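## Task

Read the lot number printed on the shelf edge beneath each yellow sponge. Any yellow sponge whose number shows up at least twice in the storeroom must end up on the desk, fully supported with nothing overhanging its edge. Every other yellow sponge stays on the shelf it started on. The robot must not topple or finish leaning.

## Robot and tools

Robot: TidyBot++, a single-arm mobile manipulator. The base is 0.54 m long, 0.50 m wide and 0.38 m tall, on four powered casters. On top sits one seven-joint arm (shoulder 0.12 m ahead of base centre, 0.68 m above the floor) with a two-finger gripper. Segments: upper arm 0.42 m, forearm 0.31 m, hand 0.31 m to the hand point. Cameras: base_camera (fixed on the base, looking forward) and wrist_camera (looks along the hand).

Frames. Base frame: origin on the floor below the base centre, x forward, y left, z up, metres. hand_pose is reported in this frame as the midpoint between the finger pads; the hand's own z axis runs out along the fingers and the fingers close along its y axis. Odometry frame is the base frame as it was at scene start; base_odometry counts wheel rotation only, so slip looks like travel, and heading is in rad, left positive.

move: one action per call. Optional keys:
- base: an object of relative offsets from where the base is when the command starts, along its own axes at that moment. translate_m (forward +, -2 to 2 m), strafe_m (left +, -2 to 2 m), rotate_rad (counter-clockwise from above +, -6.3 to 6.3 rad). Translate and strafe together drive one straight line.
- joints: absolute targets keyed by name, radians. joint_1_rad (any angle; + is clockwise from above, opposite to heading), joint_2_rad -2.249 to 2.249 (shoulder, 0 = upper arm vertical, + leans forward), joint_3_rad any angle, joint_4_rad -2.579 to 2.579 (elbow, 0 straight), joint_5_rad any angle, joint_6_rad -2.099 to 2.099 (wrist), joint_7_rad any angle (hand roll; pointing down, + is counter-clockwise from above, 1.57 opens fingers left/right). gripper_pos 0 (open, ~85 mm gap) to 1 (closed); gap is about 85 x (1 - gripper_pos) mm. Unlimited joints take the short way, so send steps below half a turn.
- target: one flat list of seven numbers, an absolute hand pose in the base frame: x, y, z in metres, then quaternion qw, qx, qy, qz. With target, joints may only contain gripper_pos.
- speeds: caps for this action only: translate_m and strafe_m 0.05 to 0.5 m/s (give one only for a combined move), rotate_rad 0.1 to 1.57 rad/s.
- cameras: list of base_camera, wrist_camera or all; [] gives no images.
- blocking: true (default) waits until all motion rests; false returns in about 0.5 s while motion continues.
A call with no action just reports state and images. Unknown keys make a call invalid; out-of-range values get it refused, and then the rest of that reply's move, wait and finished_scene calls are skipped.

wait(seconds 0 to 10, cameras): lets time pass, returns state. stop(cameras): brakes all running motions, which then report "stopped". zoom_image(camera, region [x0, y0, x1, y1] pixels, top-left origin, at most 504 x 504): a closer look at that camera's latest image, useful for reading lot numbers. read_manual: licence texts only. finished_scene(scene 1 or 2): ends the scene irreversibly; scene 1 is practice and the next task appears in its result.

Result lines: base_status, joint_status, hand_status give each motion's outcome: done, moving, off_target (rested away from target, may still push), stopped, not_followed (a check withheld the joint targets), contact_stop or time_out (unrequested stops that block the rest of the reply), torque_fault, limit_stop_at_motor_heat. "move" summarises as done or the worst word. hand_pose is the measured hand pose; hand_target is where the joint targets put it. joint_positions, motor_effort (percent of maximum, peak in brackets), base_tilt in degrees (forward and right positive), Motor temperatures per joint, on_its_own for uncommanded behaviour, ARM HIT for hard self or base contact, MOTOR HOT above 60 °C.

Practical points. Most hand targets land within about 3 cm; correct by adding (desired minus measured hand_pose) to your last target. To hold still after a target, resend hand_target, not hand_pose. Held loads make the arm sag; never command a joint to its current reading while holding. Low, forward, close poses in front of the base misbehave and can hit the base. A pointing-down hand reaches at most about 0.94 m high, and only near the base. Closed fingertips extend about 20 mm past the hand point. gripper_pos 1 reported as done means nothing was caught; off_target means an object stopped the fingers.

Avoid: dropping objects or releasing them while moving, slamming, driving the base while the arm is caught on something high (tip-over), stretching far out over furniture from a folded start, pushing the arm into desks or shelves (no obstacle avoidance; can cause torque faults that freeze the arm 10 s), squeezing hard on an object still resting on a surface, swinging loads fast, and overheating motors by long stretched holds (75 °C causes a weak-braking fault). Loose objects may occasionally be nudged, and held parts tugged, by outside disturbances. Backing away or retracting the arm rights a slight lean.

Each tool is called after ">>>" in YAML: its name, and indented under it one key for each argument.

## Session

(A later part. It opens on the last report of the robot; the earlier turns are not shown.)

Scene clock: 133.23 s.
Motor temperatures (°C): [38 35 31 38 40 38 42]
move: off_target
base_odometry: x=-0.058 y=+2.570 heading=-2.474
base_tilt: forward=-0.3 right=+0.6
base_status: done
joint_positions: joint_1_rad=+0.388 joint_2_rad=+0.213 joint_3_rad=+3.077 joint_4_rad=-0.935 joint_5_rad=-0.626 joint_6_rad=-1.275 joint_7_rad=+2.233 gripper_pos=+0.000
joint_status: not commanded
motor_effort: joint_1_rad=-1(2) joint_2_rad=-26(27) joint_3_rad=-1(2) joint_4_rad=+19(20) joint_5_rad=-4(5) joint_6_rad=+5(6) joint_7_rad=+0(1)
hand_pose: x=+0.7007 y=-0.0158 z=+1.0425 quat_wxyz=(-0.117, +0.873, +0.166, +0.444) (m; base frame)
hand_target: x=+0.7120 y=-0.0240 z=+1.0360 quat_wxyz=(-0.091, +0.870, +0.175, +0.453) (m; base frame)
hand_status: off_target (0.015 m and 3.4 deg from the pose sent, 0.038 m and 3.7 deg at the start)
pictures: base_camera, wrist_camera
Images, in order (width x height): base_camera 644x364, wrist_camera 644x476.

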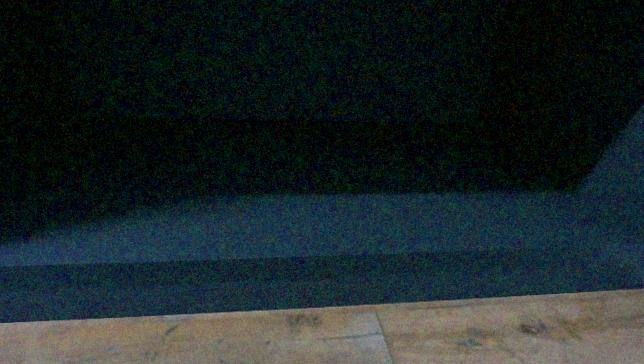

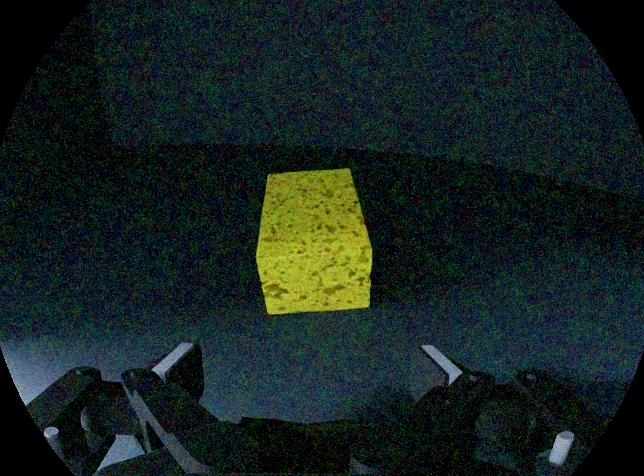

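>>> move:
  base: {"translate_m": 0.1005, "strafe_m": 0.0447}
  speeds: {"translate_m": 0.2}

Scene clock: 135.27 s.
Motor temperatures (°C): [38 35 31 38 40 38 42]
move: done
base_odometry: x=-0.109 y=+2.472 heading=-2.474
base_tilt: forward=-0.3 right=+0.6
base_status: done
joint_positions: joint_1_rad=+0.385 joint_2_rad=+0.206 joint_3_rad=+3.077 joint_4_rad=-0.935 joint_5_rad=-0.626 joint_6_rad=-1.272 joint_7_rad=+2.233 gripper_pos=+0.000
joint_status: not commanded
motor_effort: joint_1_rad=+0(3) joint_2_rad=-26(28) joint_3_rad=-1(3) joint_4_rad=+18(20) joint_5_rad=-4(5) joint_6_rad=+5(6) joint_7_rad=+0(1)
hand_pose: x=+0.6993 y=-0.0136 z=+1.0464 quat_wxyz=(-0.116, +0.871, +0.168, +0.447) (m; base frame)
hand_target: x=+0.7120 y=-0.0240 z=+1.0360 quat_wxyz=(-0.091, +0.870, +0.175, +0.453) (m; base frame)
hand_status: not commanded
pictures: base_camera, wrist_camera
Images, in order (width x height): base_camera 644x364, wrist_camera 644x476.

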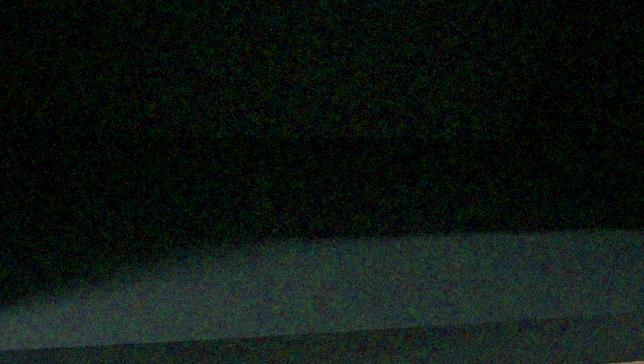

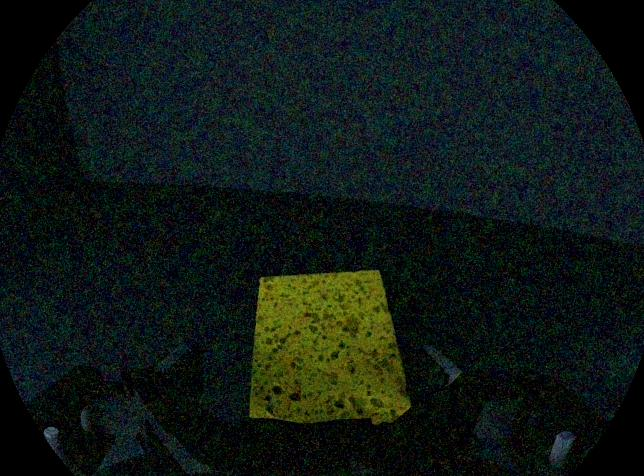

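>>> move:
  joints: {"gripper_pos": 0.45}

Scene clock: 136.27 s.
Motor temperatures (°C): [38 35 31 38 40 38 42]
move: done
base_odometry: x=-0.109 y=+2.472 heading=-2.474
base_tilt: forward=-0.3 right=+0.6
base_status: not commanded
joint_positions: joint_1_rad=+0.385 joint_2_rad=+0.205 joint_3_rad=+3.077 joint_4_rad=-0.935 joint_5_rad=-0.626 joint_6_rad=-1.269 joint_7_rad=+2.233 gripper_pos=+0.436
joint_status: all done
motor_effort: joint_1_rad=-1(1) joint_2_rad=-24(25) joint_3_rad=-1(1) joint_4_rad=+18(19) joint_5_rad=-4(4) joint_6_rad=+4(6) joint_7_rad=+0(1)
hand_pose: x=+0.6993 y=-0.0136 z=+1.0478 quat_wxyz=(-0.115, +0.870, +0.168, +0.449) (m; base frame)
hand_target: x=+0.7120 y=-0.0240 z=+1.0360 quat_wxyz=(-0.091, +0.870, +0.175, +0.453) (m; base frame)
hand_status: not commanded
pictures: base_camera, wrist_camera
Images, in order (width x height): base_camera 644x364, wrist_camera 644x476.

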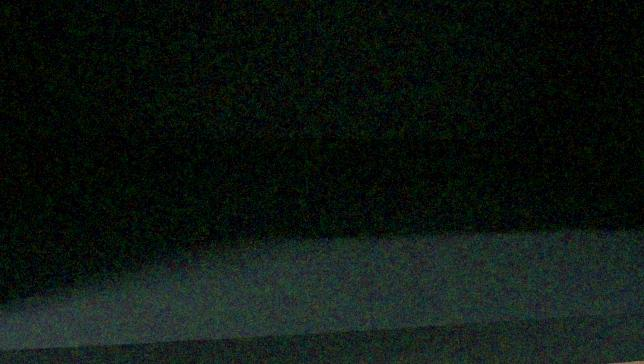

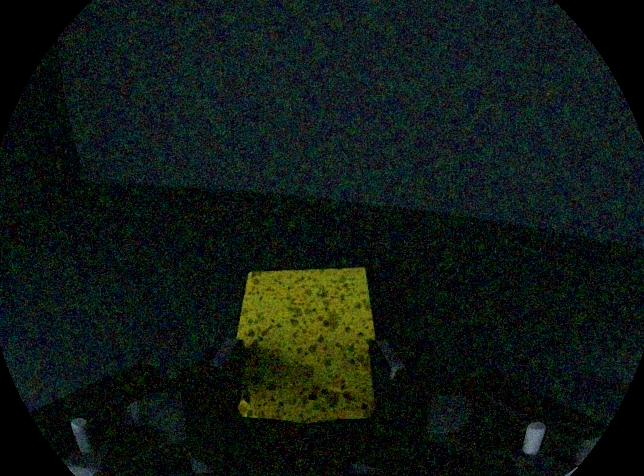

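>>> move:
  joints: {"gripper_pos": 0.6}
  cameras: ["wrist_camera"]

Scene clock: 137.37 s.
Motor temperatures (°C): [38 35 31 38 40 38 42]
move: done
base_odometry: x=-0.109 y=+2.472 heading=-2.474
base_tilt: forward=-0.3 right=+0.6
base_status: not commanded
joint_positions: joint_1_rad=+0.382 joint_2_rad=+0.189 joint_3_rad=+3.078 joint_4_rad=-0.944 joint_5_rad=-0.628 joint_6_rad=-1.239 joint_7_rad=+2.236 gripper_pos=+0.600
joint_status: all done
motor_effort: joint_1_rad=-1(6) joint_2_rad=-21(25) joint_3_rad=-1(4) joint_4_rad=+16(19) joint_5_rad=-3(6) joint_6_rad=+4(8) joint_7_rad=+0(1)
hand_pose: x=+0.6997 y=-0.0131 z=+1.0583 quat_wxyz=(-0.108, +0.864, +0.165, +0.463) (m; base frame)
hand_target: x=+0.7120 y=-0.0240 z=+1.0360 quat_wxyz=(-0.091, +0.870, +0.175, +0.453) (m; base frame)
hand_status: not commanded
pictures: wrist_camera
Images, in order (width x height): wrist_camera 644x476.

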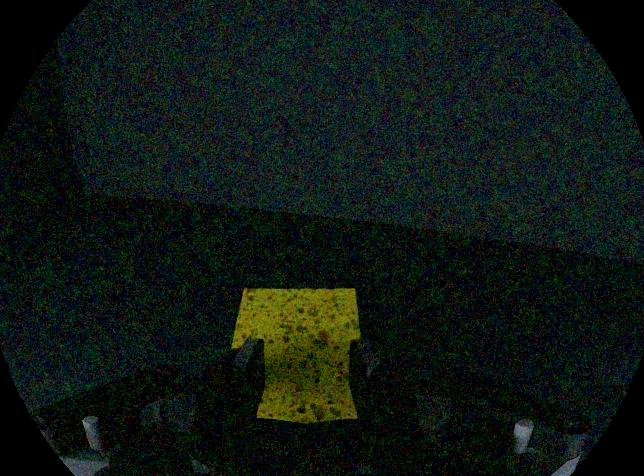

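>>> move:
  joints: {"joint_2_rad": 0.08, "gripper_pos": 0.6}
  cameras: ["wrist_camera"]

Scene clock: 139.93 s.
Motor temperatures (°C): [38 35 31 38 40 38 42]
move: done
base_odometry: x=-0.109 y=+2.472 heading=-2.474
base_tilt: forward=-0.3 right=+0.6
base_status: not commanded
joint_positions: joint_1_rad=+0.382 joint_2_rad=+0.068 joint_3_rad=+3.078 joint_4_rad=-0.947 joint_5_rad=-0.628 joint_6_rad=-1.239 joint_7_rad=+2.236 gripper_pos=+0.600
joint_status: all done
motor_effort: joint_1_rad=+0(1) joint_2_rad=-20(29) joint_3_rad=+0(1) joint_4_rad=+18(21) joint_5_rad=-4(5) joint_6_rad=+6(7) joint_7_rad=+0(1)
hand_pose: x=+0.6538 y=+0.0054 z=+1.1200 quat_wxyz=(-0.080, +0.839, +0.181, +0.506) (m; base frame)
hand_target: x=+0.6637 y=-0.0051 z=+1.1072 quat_wxyz=(-0.059, +0.842, +0.191, +0.501) (m; base frame)
hand_status: not commanded
pictures: wrist_camera
Images, in order (width x height): wrist_camera 644x476.

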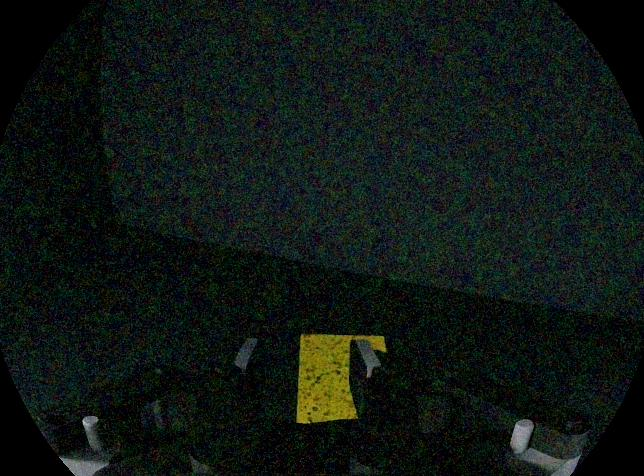

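>>> move:
  base: {"translate_m": -0.1, "strafe_m": -0.03}
  joints: {"gripper_pos": 0.0}

Scene clock: 142.07 s.
Motor temperatures (°C): [38 35 31 38 40 38 42]
move: done
base_odometry: x=-0.049 y=+2.558 heading=-2.474
base_tilt: forward=-0.3 right=+0.6
base_status: done
joint_positions: joint_1_rad=+0.382 joint_2_rad=+0.067 joint_3_rad=+3.078 joint_4_rad=-0.947 joint_5_rad=-0.628 joint_6_rad=-1.239 joint_7_rad=+2.236 gripper_pos=+0.000
joint_status: all done
motor_effort: joint_1_rad=+0(4) joint_2_rad=-19(24) joint_3_rad=+0(3) joint_4_rad=+18(20) joint_5_rad=-4(5) joint_6_rad=+6(7) joint_7_rad=+0(0)
hand_pose: x=+0.6536 y=+0.0055 z=+1.1202 quat_wxyz=(-0.079, +0.839, +0.181, +0.506) (m; base frame)
hand_target: x=+0.6637 y=-0.0051 z=+1.1072 quat_wxyz=(-0.059, +0.842, +0.191, +0.501) (m; base frame)
hand_status: not commanded
pictures: base_camera, wrist_camera
Images, in order (width x height): base_camera 644x364, wrist_camera 644x476.

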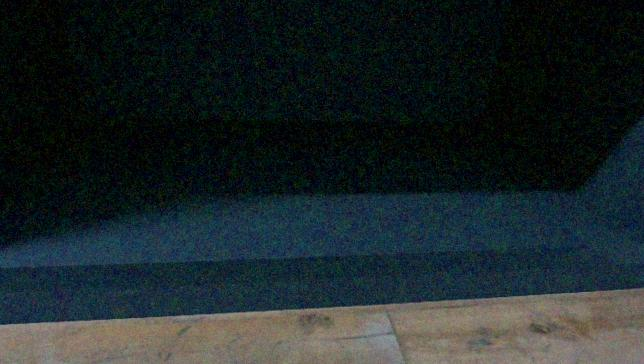

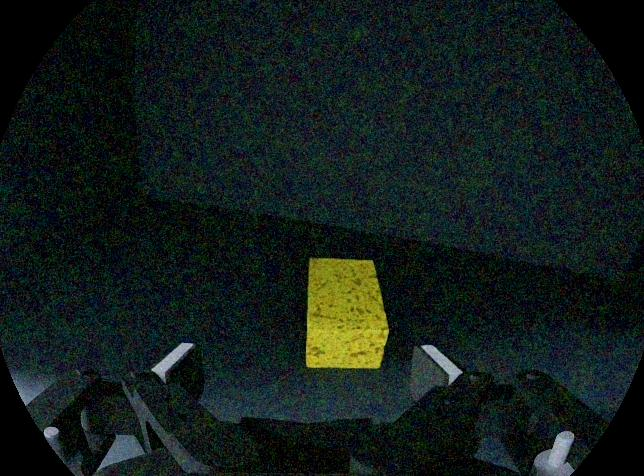

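>>> move:
  base: {"translate_m": -0.12, "strafe_m": -0.14, "rotate_rad": 0.12}
  cameras: []

>>> move:
  joints: {"joint_1_rad": -0.17, "joint_2_rad": 0.088, "joint_3_rad": 3.16, "joint_4_rad": -0.69, "joint_5_rad": 0.02, "joint_6_rad": -1.69, "joint_7_rad": 1.72}

Scene clock: 147.80 s.
Motor temperatures (°C): [38 35 31 38 40 38 42]
move: done
base_odometry: x=-0.041 y=+2.742 heading=-2.353
base_tilt: forward=-0.3 right=+0.6
base_status: done
joint_positions: joint_1_rad=+0.375 joint_2_rad=+0.068 joint_3_rad=+3.081 joint_4_rad=-0.947 joint_5_rad=-0.628 joint_6_rad=-1.239 joint_7_rad=+2.236 gripper_pos=+0.000
joint_status: not commanded
motor_effort: joint_1_rad=+0(3) joint_2_rad=-19(23) joint_3_rad=+0(3) joint_4_rad=+18(19) joint_5_rad=-4(4) joint_6_rad=+6(7) joint_7_rad=+0(1)
hand_pose: x=+0.6540 y=+0.0073 z=+1.1196 quat_wxyz=(-0.081, +0.839, +0.183, +0.506) (m; base frame)
hand_target: x=+0.6637 y=-0.0051 z=+1.1072 quat_wxyz=(-0.059, +0.842, +0.191, +0.501) (m; base frame)
hand_status: not commanded
pictures: none
No camera images: "cameras" was empty.

Scene clock: 149.93 s.
Motor temperatures (°C): [38 35 31 38 40 38 42]
move: done
base_odometry: x=-0.041 y=+2.742 heading=-2.353
base_tilt: forward=-0.3 right=+0.6
base_status: not commanded
joint_positions: joint_1_rad=-0.151 joint_2_rad=+0.068 joint_3_rad=+3.142 joint_4_rad=-0.711 joint_5_rad=-0.057 joint_6_rad=-1.632 joint_7_rad=+1.763 gripper_pos=+0.000
joint_status: all done
motor_effort: joint_1_rad=-1(2) joint_2_rad=-18(21) joint_3_rad=+0(1) joint_4_rad=+16(19) joint_5_rad=+0(5) joint_6_rad=+6(7) joint_7_rad=-1(1)
hand_pose: x=+0.5678 y=+0.0875 z=+1.0935 quat_wxyz=(-0.019, +0.918, +0.171, +0.357) (m; base frame)
hand_target: x=+0.5664 y=+0.0642 z=+1.0816 quat_wxyz=(+0.009, +0.934, +0.137, +0.330) (m; base frame)
hand_status: not commanded
pictures: base_camera, wrist_camera
Images, in order (width x height): base_camera 644x364, wrist_camera 644x476.

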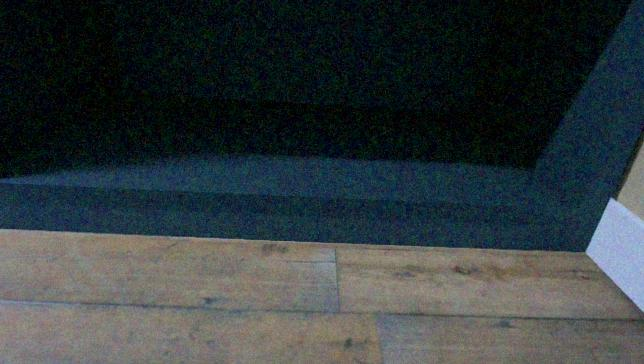

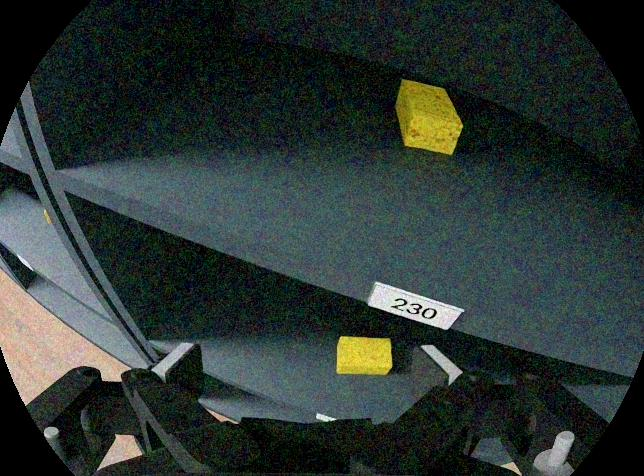

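>>> move:
  base: {"translate_m": 0.25, "strafe_m": -0.026}

Scene clock: 153.07 s.
Motor temperatures (°C): [38 35 31 38 40 38 42]
move: done
base_odometry: x=-0.236 y=+2.583 heading=-2.354
base_tilt: forward=-0.3 right=+0.6
base_status: done
joint_positions: joint_1_rad=-0.155 joint_2_rad=+0.087 joint_3_rad=+3.145 joint_4_rad=-0.708 joint_5_rad=-0.051 joint_6_rad=-1.637 joint_7_rad=+1.761 gripper_pos=+0.000
joint_status: not commanded
motor_effort: joint_1_rad=+0(1) joint_2_rad=-18(23) joint_3_rad=+0(1) joint_4_rad=+16(17) joint_5_rad=+0(1) joint_6_rad=+6(7) joint_7_rad=+0(1)
hand_pose: x=+0.5745 y=+0.0867 z=+1.0851 quat_wxyz=(-0.016, +0.922, +0.169, +0.347) (m; base frame)
hand_target: x=+0.5664 y=+0.0642 z=+1.0816 quat_wxyz=(+0.009, +0.934, +0.137, +0.330) (m; base frame)
hand_status: not commanded
pictures: base_camera, wrist_camera
Images, in order (width x height): base_camera 644x364, wrist_camera 644x476.

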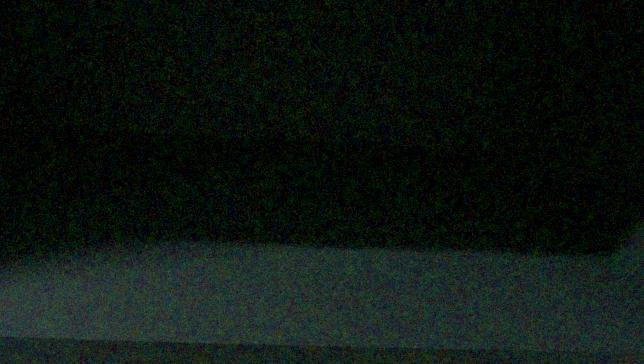

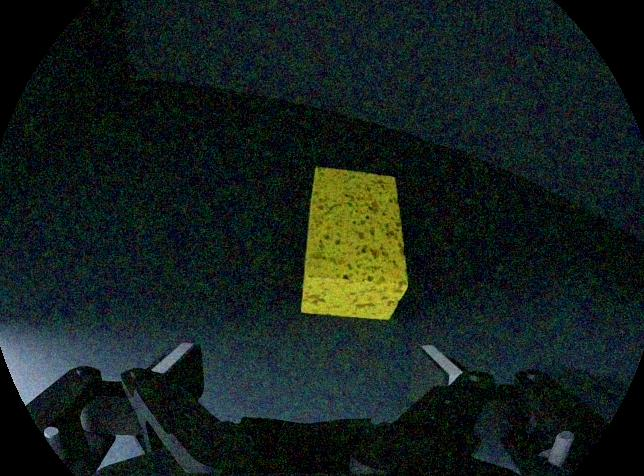

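>>> move:
  base: {"translate_m": 0.083, "strafe_m": -0.006}

Scene clock: 155.83 s.
Motor temperatures (°C): [38 35 31 38 40 38 42]
move: done
base_odometry: x=-0.299 y=+2.529 heading=-2.354
base_tilt: forward=-0.3 right=+0.6
base_status: done
joint_positions: joint_1_rad=-0.155 joint_2_rad=+0.085 joint_3_rad=+3.146 joint_4_rad=-0.706 joint_5_rad=-0.050 joint_6_rad=-1.639 joint_7_rad=+1.761 gripper_pos=+0.000
joint_status: not commanded
motor_effort: joint_1_rad=+0(1) joint_2_rad=-19(24) joint_3_rad=+0(1) joint_4_rad=+16(17) joint_5_rad=+0(1) joint_6_rad=+6(7) joint_7_rad=+0(1)
hand_pose: x=+0.5734 y=+0.0862 z=+1.0865 quat_wxyz=(-0.016, +0.922, +0.169, +0.348) (m; base frame)
hand_target: x=+0.5664 y=+0.0642 z=+1.0816 quat_wxyz=(+0.009, +0.934, +0.137, +0.330) (m; base frame)
hand_status: not commanded
pictures: base_camera, wrist_camera
Images, in order (width x height): base_camera 644x364, wrist_camera 644x476.

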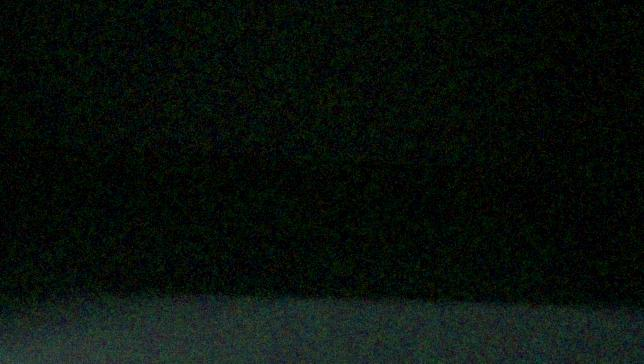

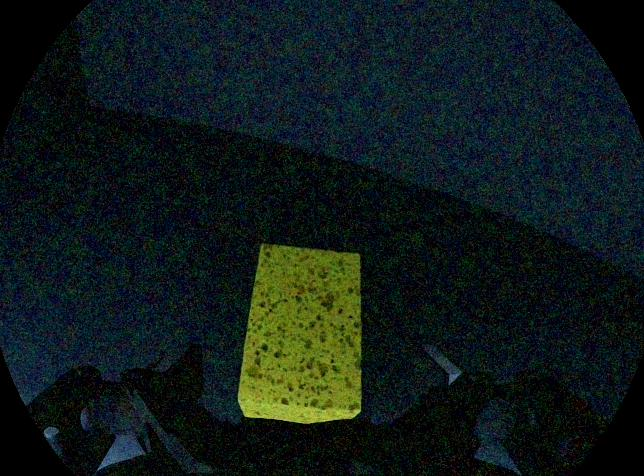

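>>> move:
  base: {"strafe_m": 0.006}
  joints: {"joint_2_rad": 0.197}

Scene clock: 157.03 s.
Motor temperatures (°C): [38 35 31 38 40 38 42]
move: done
base_odometry: x=-0.295 y=+2.525 heading=-2.354
base_tilt: forward=-0.3 right=+0.6
base_status: done
joint_positions: joint_1_rad=-0.158 joint_2_rad=+0.188 joint_3_rad=+3.148 joint_4_rad=-0.704 joint_5_rad=-0.048 joint_6_rad=-1.639 joint_7_rad=+1.761 gripper_pos=+0.000
joint_status: all done
motor_effort: joint_1_rad=+0(3) joint_2_rad=-23(27) joint_3_rad=+0(3) joint_4_rad=+17(18) joint_5_rad=+0(2) joint_6_rad=+5(6) joint_7_rad=+0(1)
hand_pose: x=+0.6125 y=+0.0922 z=+1.0374 quat_wxyz=(-0.016, +0.938, +0.171, +0.300) (m; base frame)
hand_target: x=+0.6066 y=+0.0711 z=+1.0301 quat_wxyz=(+0.011, +0.950, +0.141, +0.279) (m; base frame)
hand_status: not commanded
pictures: base_camera, wrist_camera
Images, in order (width x height): base_camera 644x364, wrist_camera 644x476.

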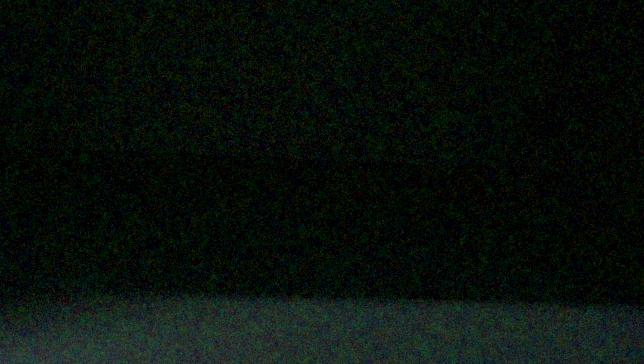

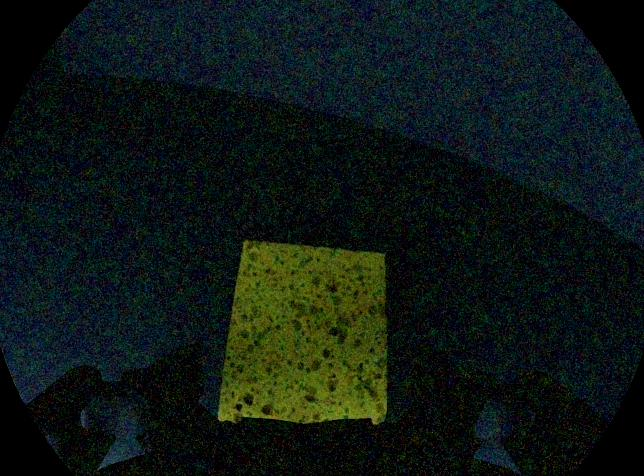

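>>> move:
  joints: {"gripper_pos": 0.5}
  cameras: ["wrist_camera"]

Scene clock: 158.03 s.
Motor temperatures (°C): [38 35 31 38 40 38 42]
move: off_target
base_odometry: x=-0.295 y=+2.525 heading=-2.354
base_tilt: forward=-0.3 right=+0.6
base_status: not commanded
joint_positions: joint_1_rad=-0.158 joint_2_rad=+0.186 joint_3_rad=+3.148 joint_4_rad=-0.702 joint_5_rad=-0.048 joint_6_rad=-1.639 joint_7_rad=+1.761 gripper_pos=+0.422
joint_status: gripper_pos off_target (ended at +0.422, target +0.500)
motor_effort: joint_1_rad=+0(1) joint_2_rad=-23(24) joint_3_rad=+0(0) joint_4_rad=+16(17) joint_5_rad=+0(0) joint_6_rad=+5(6) joint_7_rad=+0(1)
hand_pose: x=+0.6118 y=+0.0921 z=+1.0397 quat_wxyz=(-0.016, +0.938, +0.171, +0.303) (m; base frame)
hand_target: x=+0.6066 y=+0.0711 z=+1.0301 quat_wxyz=(+0.011, +0.950, +0.141, +0.279) (m; base frame)
hand_status: not commanded
pictures: wrist_camera
Images, in order (width x height): wrist_camera 644x476.

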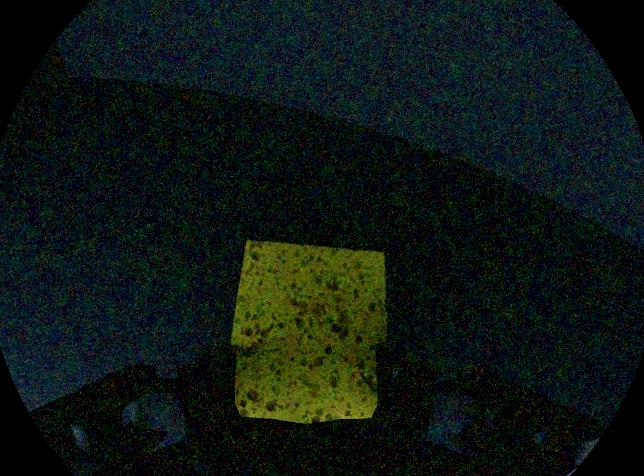

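>>> move:
  joints: {"joint_2_rad": 0.02, "gripper_pos": 0.6}
  cameras: ["wrist_camera"]

Scene clock: 159.60 s.
Motor temperatures (°C): [38 35 31 38 40 38 42]
move: off_target
base_odometry: x=-0.295 y=+2.525 heading=-2.354
base_tilt: forward=-0.3 right=+0.6
base_status: not commanded
joint_positions: joint_1_rad=-0.158 joint_2_rad=+0.008 joint_3_rad=+3.148 joint_4_rad=-0.700 joint_5_rad=-0.048 joint_6_rad=-1.639 joint_7_rad=+1.761 gripper_pos=+0.422
joint_status: gripper_pos off_target (ended at +0.422, target +0.600); the others done
motor_effort: joint_1_rad=+0(1) joint_2_rad=-15(26) joint_3_rad=+0(1) joint_4_rad=+16(18) joint_5_rad=+0(1) joint_6_rad=+7(7) joint_7_rad=+0(1)
hand_pose: x=+0.5414 y=+0.0808 z=+1.1235 quat_wxyz=(-0.014, +0.907, +0.167, +0.387) (m; base frame)
hand_target: x=+0.5386 y=+0.0594 z=+1.1114 quat_wxyz=(+0.009, +0.922, +0.135, +0.362) (m; base frame)
hand_status: not commanded
pictures: wrist_camera
Images, in order (width x height): wrist_camera 644x476.

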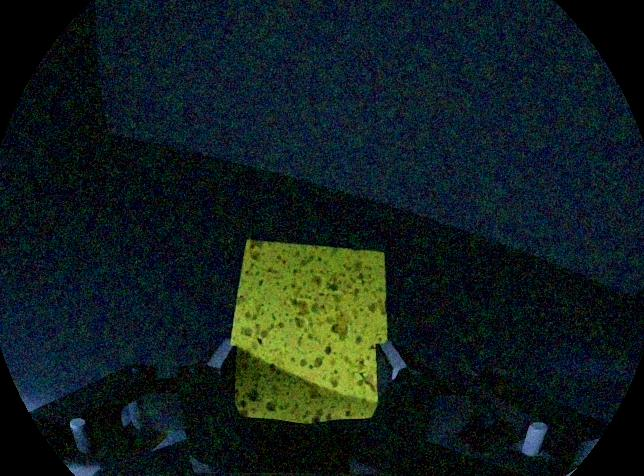

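>>> move:
  cameras: ["wrist_camera", "base_camera"]

Scene clock: 161.87 s.
Motor temperatures (°C): [38 35 31 38 40 38 42]
base_odometry: x=-0.295 y=+2.525 heading=-2.354
base_tilt: forward=-0.3 right=+0.6
base_status: not commanded
joint_positions: joint_1_rad=-0.158 joint_2_rad=+0.008 joint_3_rad=+3.148 joint_4_rad=-0.700 joint_5_rad=-0.048 joint_6_rad=-1.639 joint_7_rad=+1.761 gripper_pos=+0.422
joint_status: gripper_pos off_target (ended at +0.422, target +0.600); the others done
motor_effort: joint_1_rad=-1(1) joint_2_rad=-16(26) joint_3_rad=+0(1) joint_4_rad=+16(18) joint_5_rad=+0(1) joint_6_rad=+6(7) joint_7_rad=+0(1)
hand_pose: x=+0.5414 y=+0.0808 z=+1.1235 quat_wxyz=(-0.014, +0.907, +0.167, +0.387) (m; base frame)
hand_target: x=+0.5386 y=+0.0594 z=+1.1114 quat_wxyz=(+0.009, +0.922, +0.135, +0.362) (m; base frame)
hand_status: not commanded
pictures: base_camera, wrist_camera
Images, in order (width x height): base_camera 644x364, wrist_camera 644x476.

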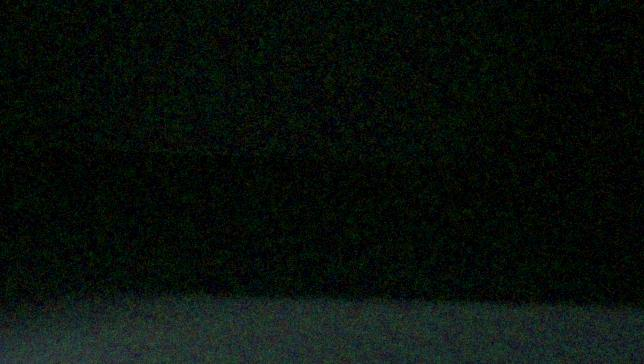

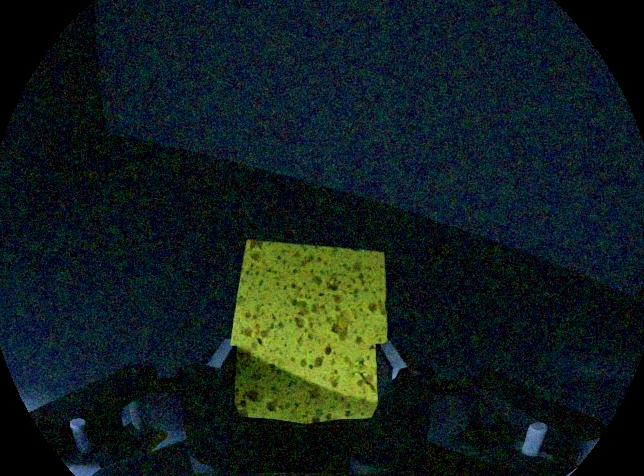

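>>> move:
  base: {"translate_m": -0.33}
  speeds: {"translate_m": 0.3}
  cameras: ["wrist_camera"]

Scene clock: 164.90 s.
Motor temperatures (°C): [38 35 31 38 40 38 42]
move: done
base_odometry: x=-0.062 y=+2.758 heading=-2.354
base_tilt: forward=-0.3 right=+0.6
base_status: done
joint_positions: joint_1_rad=-0.159 joint_2_rad=+0.010 joint_3_rad=+3.150 joint_4_rad=-0.700 joint_5_rad=-0.046 joint_6_rad=-1.641 joint_7_rad=+1.761 gripper_pos=+0.423
joint_status: not commanded
motor_effort: joint_1_rad=-1(2) joint_2_rad=-15(22) joint_3_rad=+0(1) joint_4_rad=+15(17) joint_5_rad=+0(1) joint_6_rad=+7(8) joint_7_rad=+0(1)
hand_pose: x=+0.5421 y=+0.0800 z=+1.1224 quat_wxyz=(-0.013, +0.907, +0.167, +0.386) (m; base frame)
hand_target: x=+0.5386 y=+0.0594 z=+1.1114 quat_wxyz=(+0.009, +0.922, +0.135, +0.362) (m; base frame)
hand_status: not commanded
pictures: wrist_camera
Images, in order (width x height): wrist_camera 644x476.

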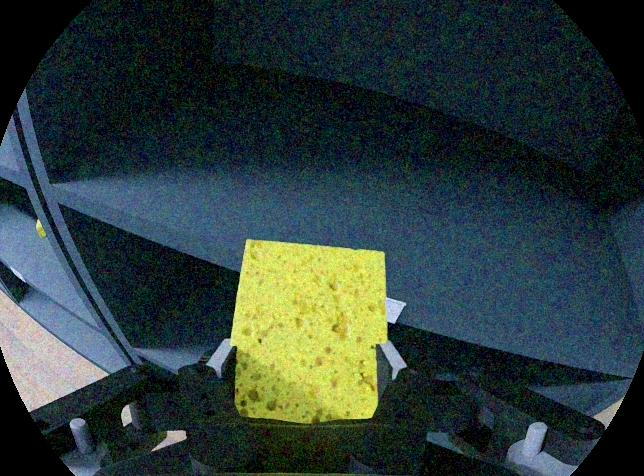

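>>> move:
  joints: {"joint_1_rad": 0.019, "joint_2_rad": -0.82, "joint_3_rad": 3.16, "joint_4_rad": -2.32, "joint_5_rad": 0.0, "joint_6_rad": -0.845, "joint_7_rad": 1.53}
  base: {"strafe_m": 2.0}
  cameras: ["wrist_camera"]

>>> move:
  base: {"strafe_m": 1.9}
  cameras: ["wrist_camera"]

Scene clock: 169.93 s.
Motor temperatures (°C): [38 35 31 38 40 38 42]
move: done
base_odometry: x=+1.355 y=+1.347 heading=-2.354
base_tilt: forward=-0.4 right=+0.6
base_status: done
joint_positions: joint_1_rad=+0.003 joint_2_rad=-0.801 joint_3_rad=+3.152 joint_4_rad=-2.291 joint_5_rad=-0.044 joint_6_rad=-0.906 joint_7_rad=+1.571 gripper_pos=+0.423
joint_status: all done
motor_effort: joint_1_rad=-1(3) joint_2_rad=+6(16) joint_3_rad=+1(2) joint_4_rad=+20(23) joint_5_rad=+0(2) joint_6_rad=+6(8) joint_7_rad=+0(1)
hand_pose: x=+0.3415 y=+0.0091 z=+0.7715 quat_wxyz=(-0.023, +0.931, -0.012, +0.364) (m; base frame)
hand_target: x=+0.3475 y=-0.0071 z=+0.7736 quat_wxyz=(-0.008, +0.921, -0.036, +0.388) (m; base frame)
hand_status: not commanded
pictures: wrist_camera
Images, in order (width x height): wrist_camera 644x476.

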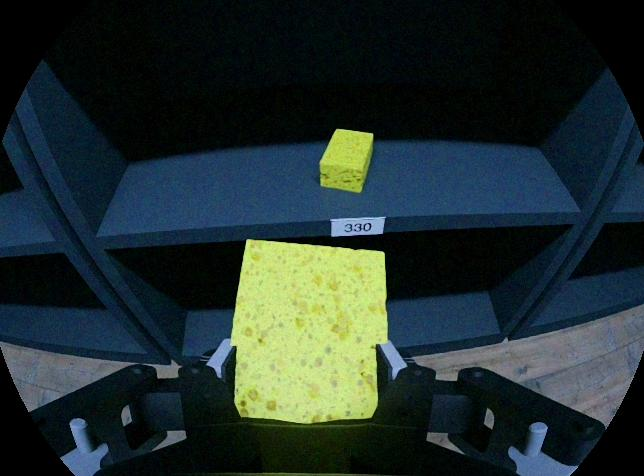

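Scene clock: 174.10 s.
Motor temperatures (°C): [38 35 31 38 40 38 42]
move: done
base_odometry: x=+2.701 y=+0.006 heading=-2.354
base_tilt: forward=-0.4 right=+0.6
base_status: done
joint_positions: joint_1_rad=+0.004 joint_2_rad=-0.801 joint_3_rad=+3.153 joint_4_rad=-2.291 joint_5_rad=-0.044 joint_6_rad=-0.905 joint_7_rad=+1.571 gripper_pos=+0.423
joint_status: not commanded
motor_effort: joint_1_rad=-1(1) joint_2_rad=+5(7) joint_3_rad=+1(2) joint_4_rad=+21(22) joint_5_rad=+0(1) joint_6_rad=+7(7) joint_7_rad=-1(1)
hand_pose: x=+0.3417 y=+0.0086 z=+0.7719 quat_wxyz=(-0.023, +0.931, -0.013, +0.365) (m; base frame)
hand_target: x=+0.3475 y=-0.0071 z=+0.7736 quat_wxyz=(-0.008, +0.921, -0.036, +0.388) (m; base frame)
hand_status: not commanded
pictures: wrist_camera
Images, in order (width x height): wrist_camera 644x476.

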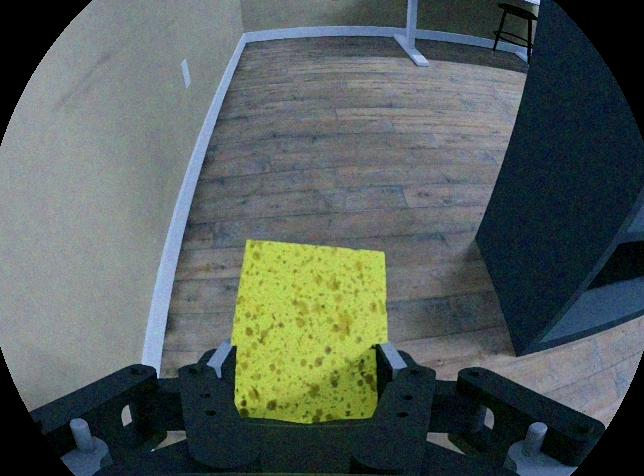

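>>> move:
  base: {"translate_m": 1.9}
  joints: {"joint_2_rad": -1.02, "joint_4_rad": -2.521, "joint_6_rad": -0.345}
  cameras: ["wrist_camera", "base_camera"]

Scene clock: 178.47 s.
Motor temperatures (°C): [38 35 31 38 40 38 42]
move: done
base_odometry: x=+1.361 y=-1.341 heading=-2.353
base_tilt: forward=-0.3 right=+0.6
base_status: done
joint_positions: joint_1_rad=+0.004 joint_2_rad=-1.010 joint_3_rad=+3.153 joint_4_rad=-2.492 joint_5_rad=-0.044 joint_6_rad=-0.404 joint_7_rad=+1.571 gripper_pos=+0.423
joint_status: all done
motor_effort: joint_1_rad=+0(1) joint_2_rad=+10(12) joint_3_rad=+1(1) joint_4_rad=+22(23) joint_5_rad=+1(1) joint_6_rad=+8(10) joint_7_rad=-1(1)
hand_pose: x=+0.3719 y=+0.0025 z=+0.8375 quat_wxyz=(-0.020, +0.809, -0.018, +0.587) (m; base frame)
hand_target: x=+0.3736 y=-0.0084 z=+0.8395 quat_wxyz=(-0.010, +0.797, -0.032, +0.603) (m; base frame)
hand_status: not commanded
pictures: base_camera, wrist_camera
Images, in order (width x height): base_camera 644x364, wrist_camera 644x476.

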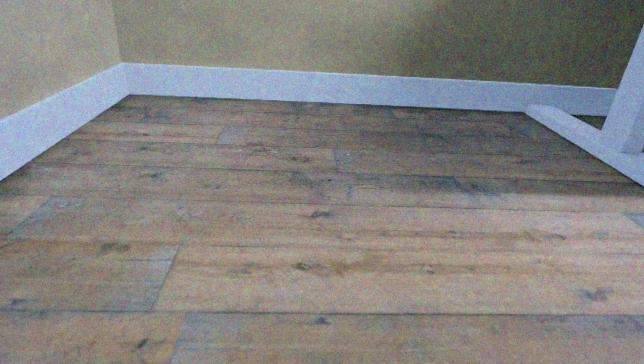

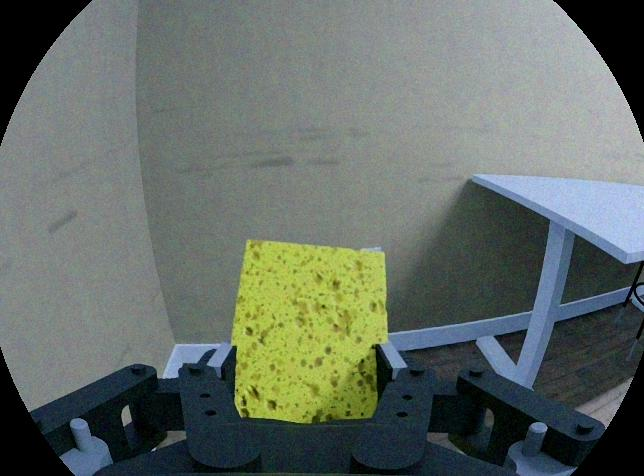

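>>> move:
  base: {"strafe_m": -0.45}
  cameras: ["wrist_camera", "base_camera"]

Scene clock: 183.33 s.
Motor temperatures (°C): [38 35 31 38 40 38 42]
move: done
base_odometry: x=+1.042 y=-1.023 heading=-2.353
base_tilt: forward=-0.4 right=+0.6
base_status: done
joint_positions: joint_1_rad=+0.006 joint_2_rad=-1.010 joint_3_rad=+3.156 joint_4_rad=-2.492 joint_5_rad=-0.044 joint_6_rad=-0.403 joint_7_rad=+1.571 gripper_pos=+0.423
joint_status: not commanded
motor_effort: joint_1_rad=+0(2) joint_2_rad=+10(10) joint_3_rad=+1(3) joint_4_rad=+22(23) joint_5_rad=+1(1) joint_6_rad=+8(9) joint_7_rad=+0(1)
hand_pose: x=+0.3720 y=+0.0015 z=+0.8375 quat_wxyz=(-0.020, +0.809, -0.020, +0.587) (m; base frame)
hand_target: x=+0.3736 y=-0.0084 z=+0.8395 quat_wxyz=(-0.010, +0.797, -0.032, +0.603) (m; base frame)
hand_status: not commanded
pictures: base_camera, wrist_camera
Images, in order (width x height): base_camera 644x364, wrist_camera 644x476.

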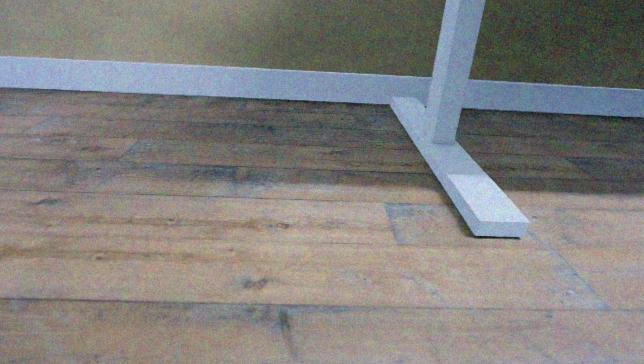

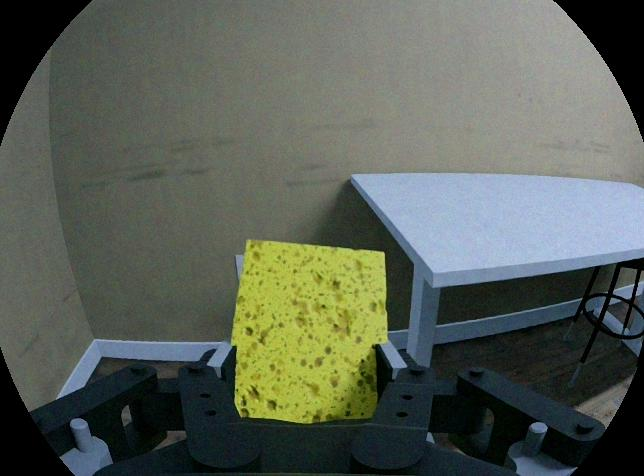

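>>> move:
  base: {"strafe_m": -0.5}
  cameras: ["wrist_camera", "base_camera"]

Scene clock: 186.20 s.
Motor temperatures (°C): [38 35 31 38 40 38 42]
move: done
base_odometry: x=+0.687 y=-0.671 heading=-2.352
base_tilt: forward=-0.3 right=+0.6
base_status: done
joint_positions: joint_1_rad=+0.007 joint_2_rad=-1.010 joint_3_rad=+3.157 joint_4_rad=-2.492 joint_5_rad=-0.044 joint_6_rad=-0.403 joint_7_rad=+1.571 gripper_pos=+0.423
joint_status: not commanded
motor_effort: joint_1_rad=-1(2) joint_2_rad=+9(10) joint_3_rad=+1(2) joint_4_rad=+22(23) joint_5_rad=+0(1) joint_6_rad=+8(9) joint_7_rad=+0(1)
hand_pose: x=+0.3720 y=+0.0008 z=+0.8375 quat_wxyz=(-0.020, +0.809, -0.021, +0.587) (m; base frame)
hand_target: x=+0.3736 y=-0.0084 z=+0.8395 quat_wxyz=(-0.010, +0.797, -0.032, +0.603) (m; base frame)
hand_status: not commanded
pictures: base_camera, wrist_camera
Images, in order (width x height): base_camera 644x364, wrist_camera 644x476.

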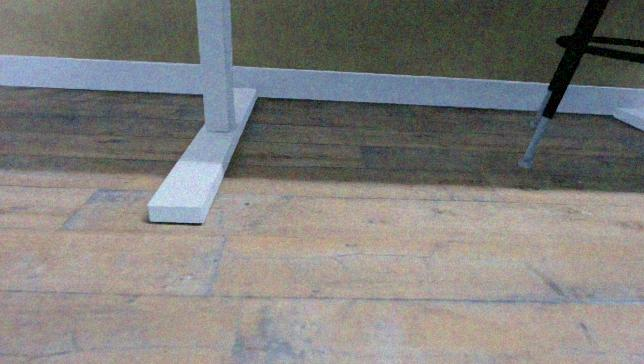

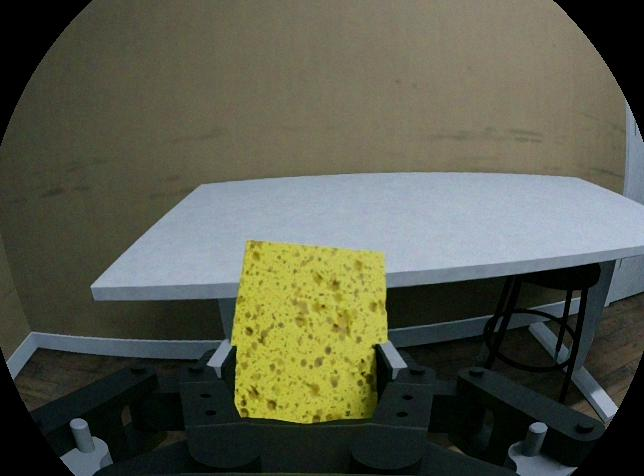

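>>> move:
  base: {"translate_m": 0.13}
  joints: {"joint_2_rad": 0.05, "joint_4_rad": -1.612, "joint_6_rad": -0.771}
  cameras: ["wrist_camera"]

Scene clock: 189.87 s.
Motor temperatures (°C): [38 35 31 38 40 38 42]
move: done
base_odometry: x=+0.595 y=-0.763 heading=-2.352
base_tilt: forward=-0.3 right=+0.6
base_status: done
joint_positions: joint_1_rad=+0.007 joint_2_rad=+0.032 joint_3_rad=+3.157 joint_4_rad=-1.634 joint_5_rad=-0.044 joint_6_rad=-0.713 joint_7_rad=+1.571 gripper_pos=+0.423
joint_status: all done
motor_effort: joint_1_rad=+0(1) joint_2_rad=-22(23) joint_3_rad=+0(1) joint_4_rad=+21(24) joint_5_rad=+0(1) joint_6_rad=+6(10) joint_7_rad=+0(1)
hand_pose: x=+0.6607 y=-0.0019 z=+0.8476 quat_wxyz=(-0.015, +0.928, -0.021, +0.372) (m; base frame)
hand_target: x=+0.6556 y=-0.0186 z=+0.8370 quat_wxyz=(+0.000, +0.937, -0.037, +0.347) (m; base frame)
hand_status: not commanded
pictures: wrist_camera
Images, in order (width x height): wrist_camera 644x476.

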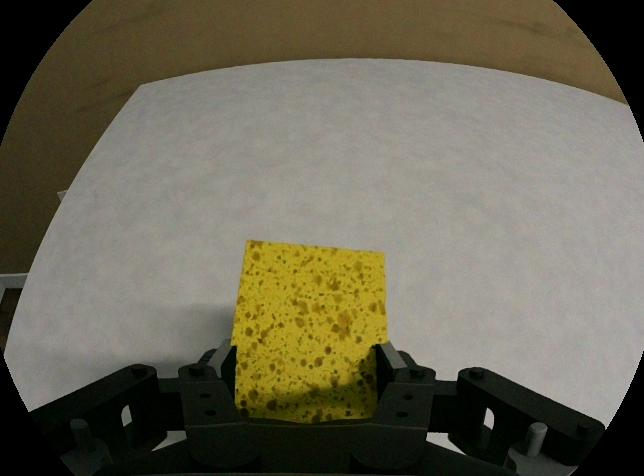

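>>> move:
  joints: {"joint_2_rad": 0.15}
  cameras: ["wrist_camera"]

>>> move:
  joints: {"joint_2_rad": 0.18}
  cameras: ["wrist_camera"]

Scene clock: 191.00 s.
Motor temperatures (°C): [38 35 31 38 40 38 42]
move: done
base_odometry: x=+0.595 y=-0.763 heading=-2.353
base_tilt: forward=-0.3 right=+0.6
base_status: not commanded
joint_positions: joint_1_rad=+0.007 joint_2_rad=+0.138 joint_3_rad=+3.157 joint_4_rad=-1.629 joint_5_rad=-0.044 joint_6_rad=-0.716 joint_7_rad=+1.571 gripper_pos=+0.423
joint_status: all done
motor_effort: joint_1_rad=-1(1) joint_2_rad=-24(28) joint_3_rad=+0(0) joint_4_rad=+20(22) joint_5_rad=+0(1) joint_6_rad=+6(7) joint_7_rad=+0(1)
hand_pose: x=+0.6761 y=-0.0020 z=+0.7914 quat_wxyz=(-0.014, +0.946, -0.021, +0.324) (m; base frame)
hand_target: x=+0.6684 y=-0.0188 z=+0.7827 quat_wxyz=(+0.001, +0.953, -0.037, +0.300) (m; base frame)
hand_status: not commanded
pictures: wrist_camera
Images, in order (width x height): wrist_camera 644x476.

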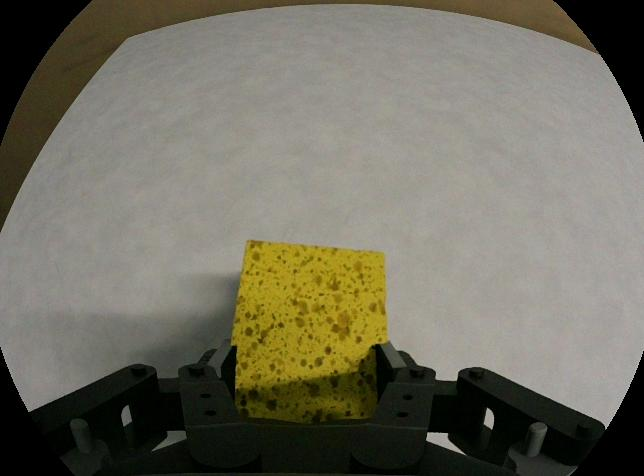

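Scene clock: 191.70 s.
Motor temperatures (°C): [38 35 31 38 40 38 42]
move: done
base_odometry: x=+0.595 y=-0.763 heading=-2.353
base_tilt: forward=-0.3 right=+0.6
base_status: not commanded
joint_positions: joint_1_rad=+0.007 joint_2_rad=+0.158 joint_3_rad=+3.157 joint_4_rad=-1.629 joint_5_rad=-0.044 joint_6_rad=-0.716 joint_7_rad=+1.571 gripper_pos=+0.423
joint_status: all done
motor_effort: joint_1_rad=-1(1) joint_2_rad=-25(27) joint_3_rad=+0(0) joint_4_rad=+20(21) joint_5_rad=+0(1) joint_6_rad=+6(6) joint_7_rad=+0(0)
hand_pose: x=+0.6782 y=-0.0020 z=+0.7800 quat_wxyz=(-0.014, +0.949, -0.021, +0.314) (m; base frame)
hand_target: x=+0.6711 y=-0.0189 z=+0.7661 quat_wxyz=(+0.001, +0.958, -0.037, +0.285) (m; base frame)
hand_status: not commanded
pictures: wrist_camera
Images, in order (width x height): wrist_camera 644x476.

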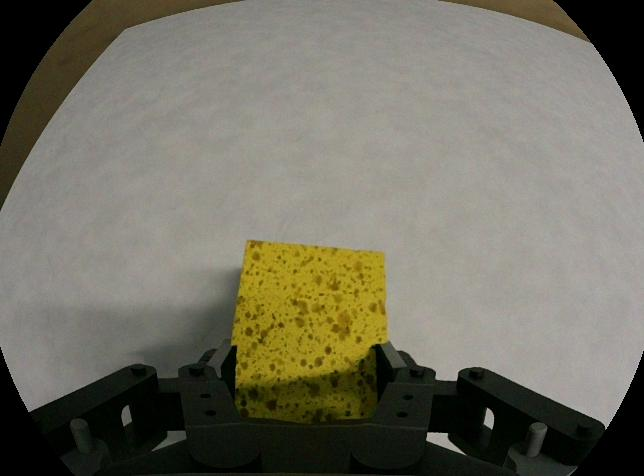

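>>> move:
  joints: {"joint_2_rad": 0.20}
  cameras: ["wrist_camera"]

>>> move:
  joints: {"joint_2_rad": 0.215}
  cameras: ["wrist_camera"]

Scene clock: 192.43 s.
Motor temperatures (°C): [38 35 31 38 40 38 42]
move: done
base_odometry: x=+0.595 y=-0.763 heading=-2.353
base_tilt: forward=-0.3 right=+0.6
base_status: not commanded
joint_positions: joint_1_rad=+0.007 joint_2_rad=+0.172 joint_3_rad=+3.157 joint_4_rad=-1.627 joint_5_rad=-0.044 joint_6_rad=-0.717 joint_7_rad=+1.571 gripper_pos=+0.423
joint_status: all done
motor_effort: joint_1_rad=-1(1) joint_2_rad=-24(27) joint_3_rad=+0(0) joint_4_rad=+19(21) joint_5_rad=+0(1) joint_6_rad=+5(6) joint_7_rad=+0(1)
hand_pose: x=+0.6800 y=-0.0020 z=+0.7730 quat_wxyz=(-0.014, +0.951, -0.022, +0.308) (m; base frame)
hand_target: x=+0.6727 y=-0.0189 z=+0.7551 quat_wxyz=(+0.001, +0.961, -0.037, +0.276) (m; base frame)
hand_status: not commanded
pictures: wrist_camera
Images, in order (width x height): wrist_camera 644x476.

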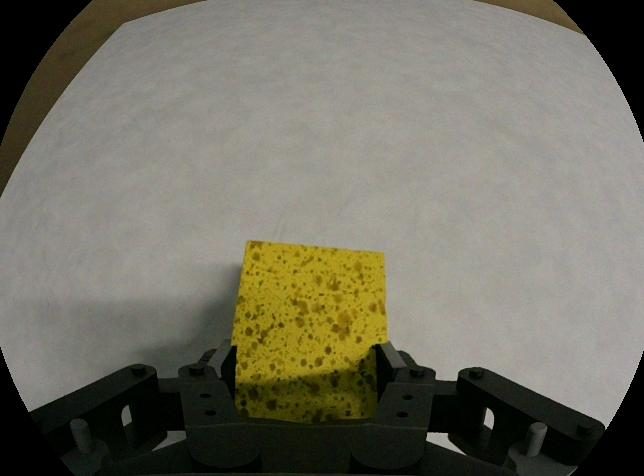

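Scene clock: 192.97 s.
Motor temperatures (°C): [38 35 31 38 40 38 42]
move: off_target
base_odometry: x=+0.595 y=-0.763 heading=-2.353
base_tilt: forward=-0.3 right=+0.6
base_status: not commanded
joint_positions: joint_1_rad=+0.007 joint_2_rad=+0.176 joint_3_rad=+3.157 joint_4_rad=-1.624 joint_5_rad=-0.044 joint_6_rad=-0.717 joint_7_rad=+1.571 gripper_pos=+0.423
joint_status: joint_2_rad off_target (ended at +0.176, target +0.215)
motor_effort: joint_1_rad=-1(1) joint_2_rad=-23(24) joint_3_rad=+0(0) joint_4_rad=+19(19) joint_5_rad=+0(0) joint_6_rad=+5(6) joint_7_rad=+0(1)
hand_pose: x=+0.6814 y=-0.0020 z=+0.7728 quat_wxyz=(-0.014, +0.951, -0.022, +0.308) (m; base frame)
hand_target: x=+0.6738 y=-0.0189 z=+0.7468 quat_wxyz=(+0.001, +0.963, -0.037, +0.268) (m; base frame)
hand_status: not commanded
pictures: wrist_camera
Images, in order (width x height): wrist_camera 644x476.

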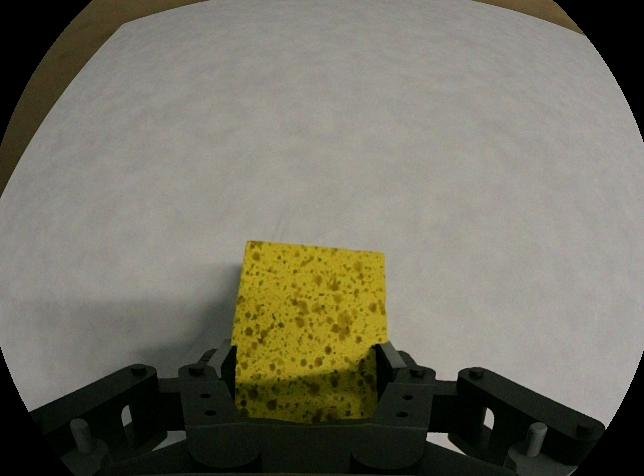

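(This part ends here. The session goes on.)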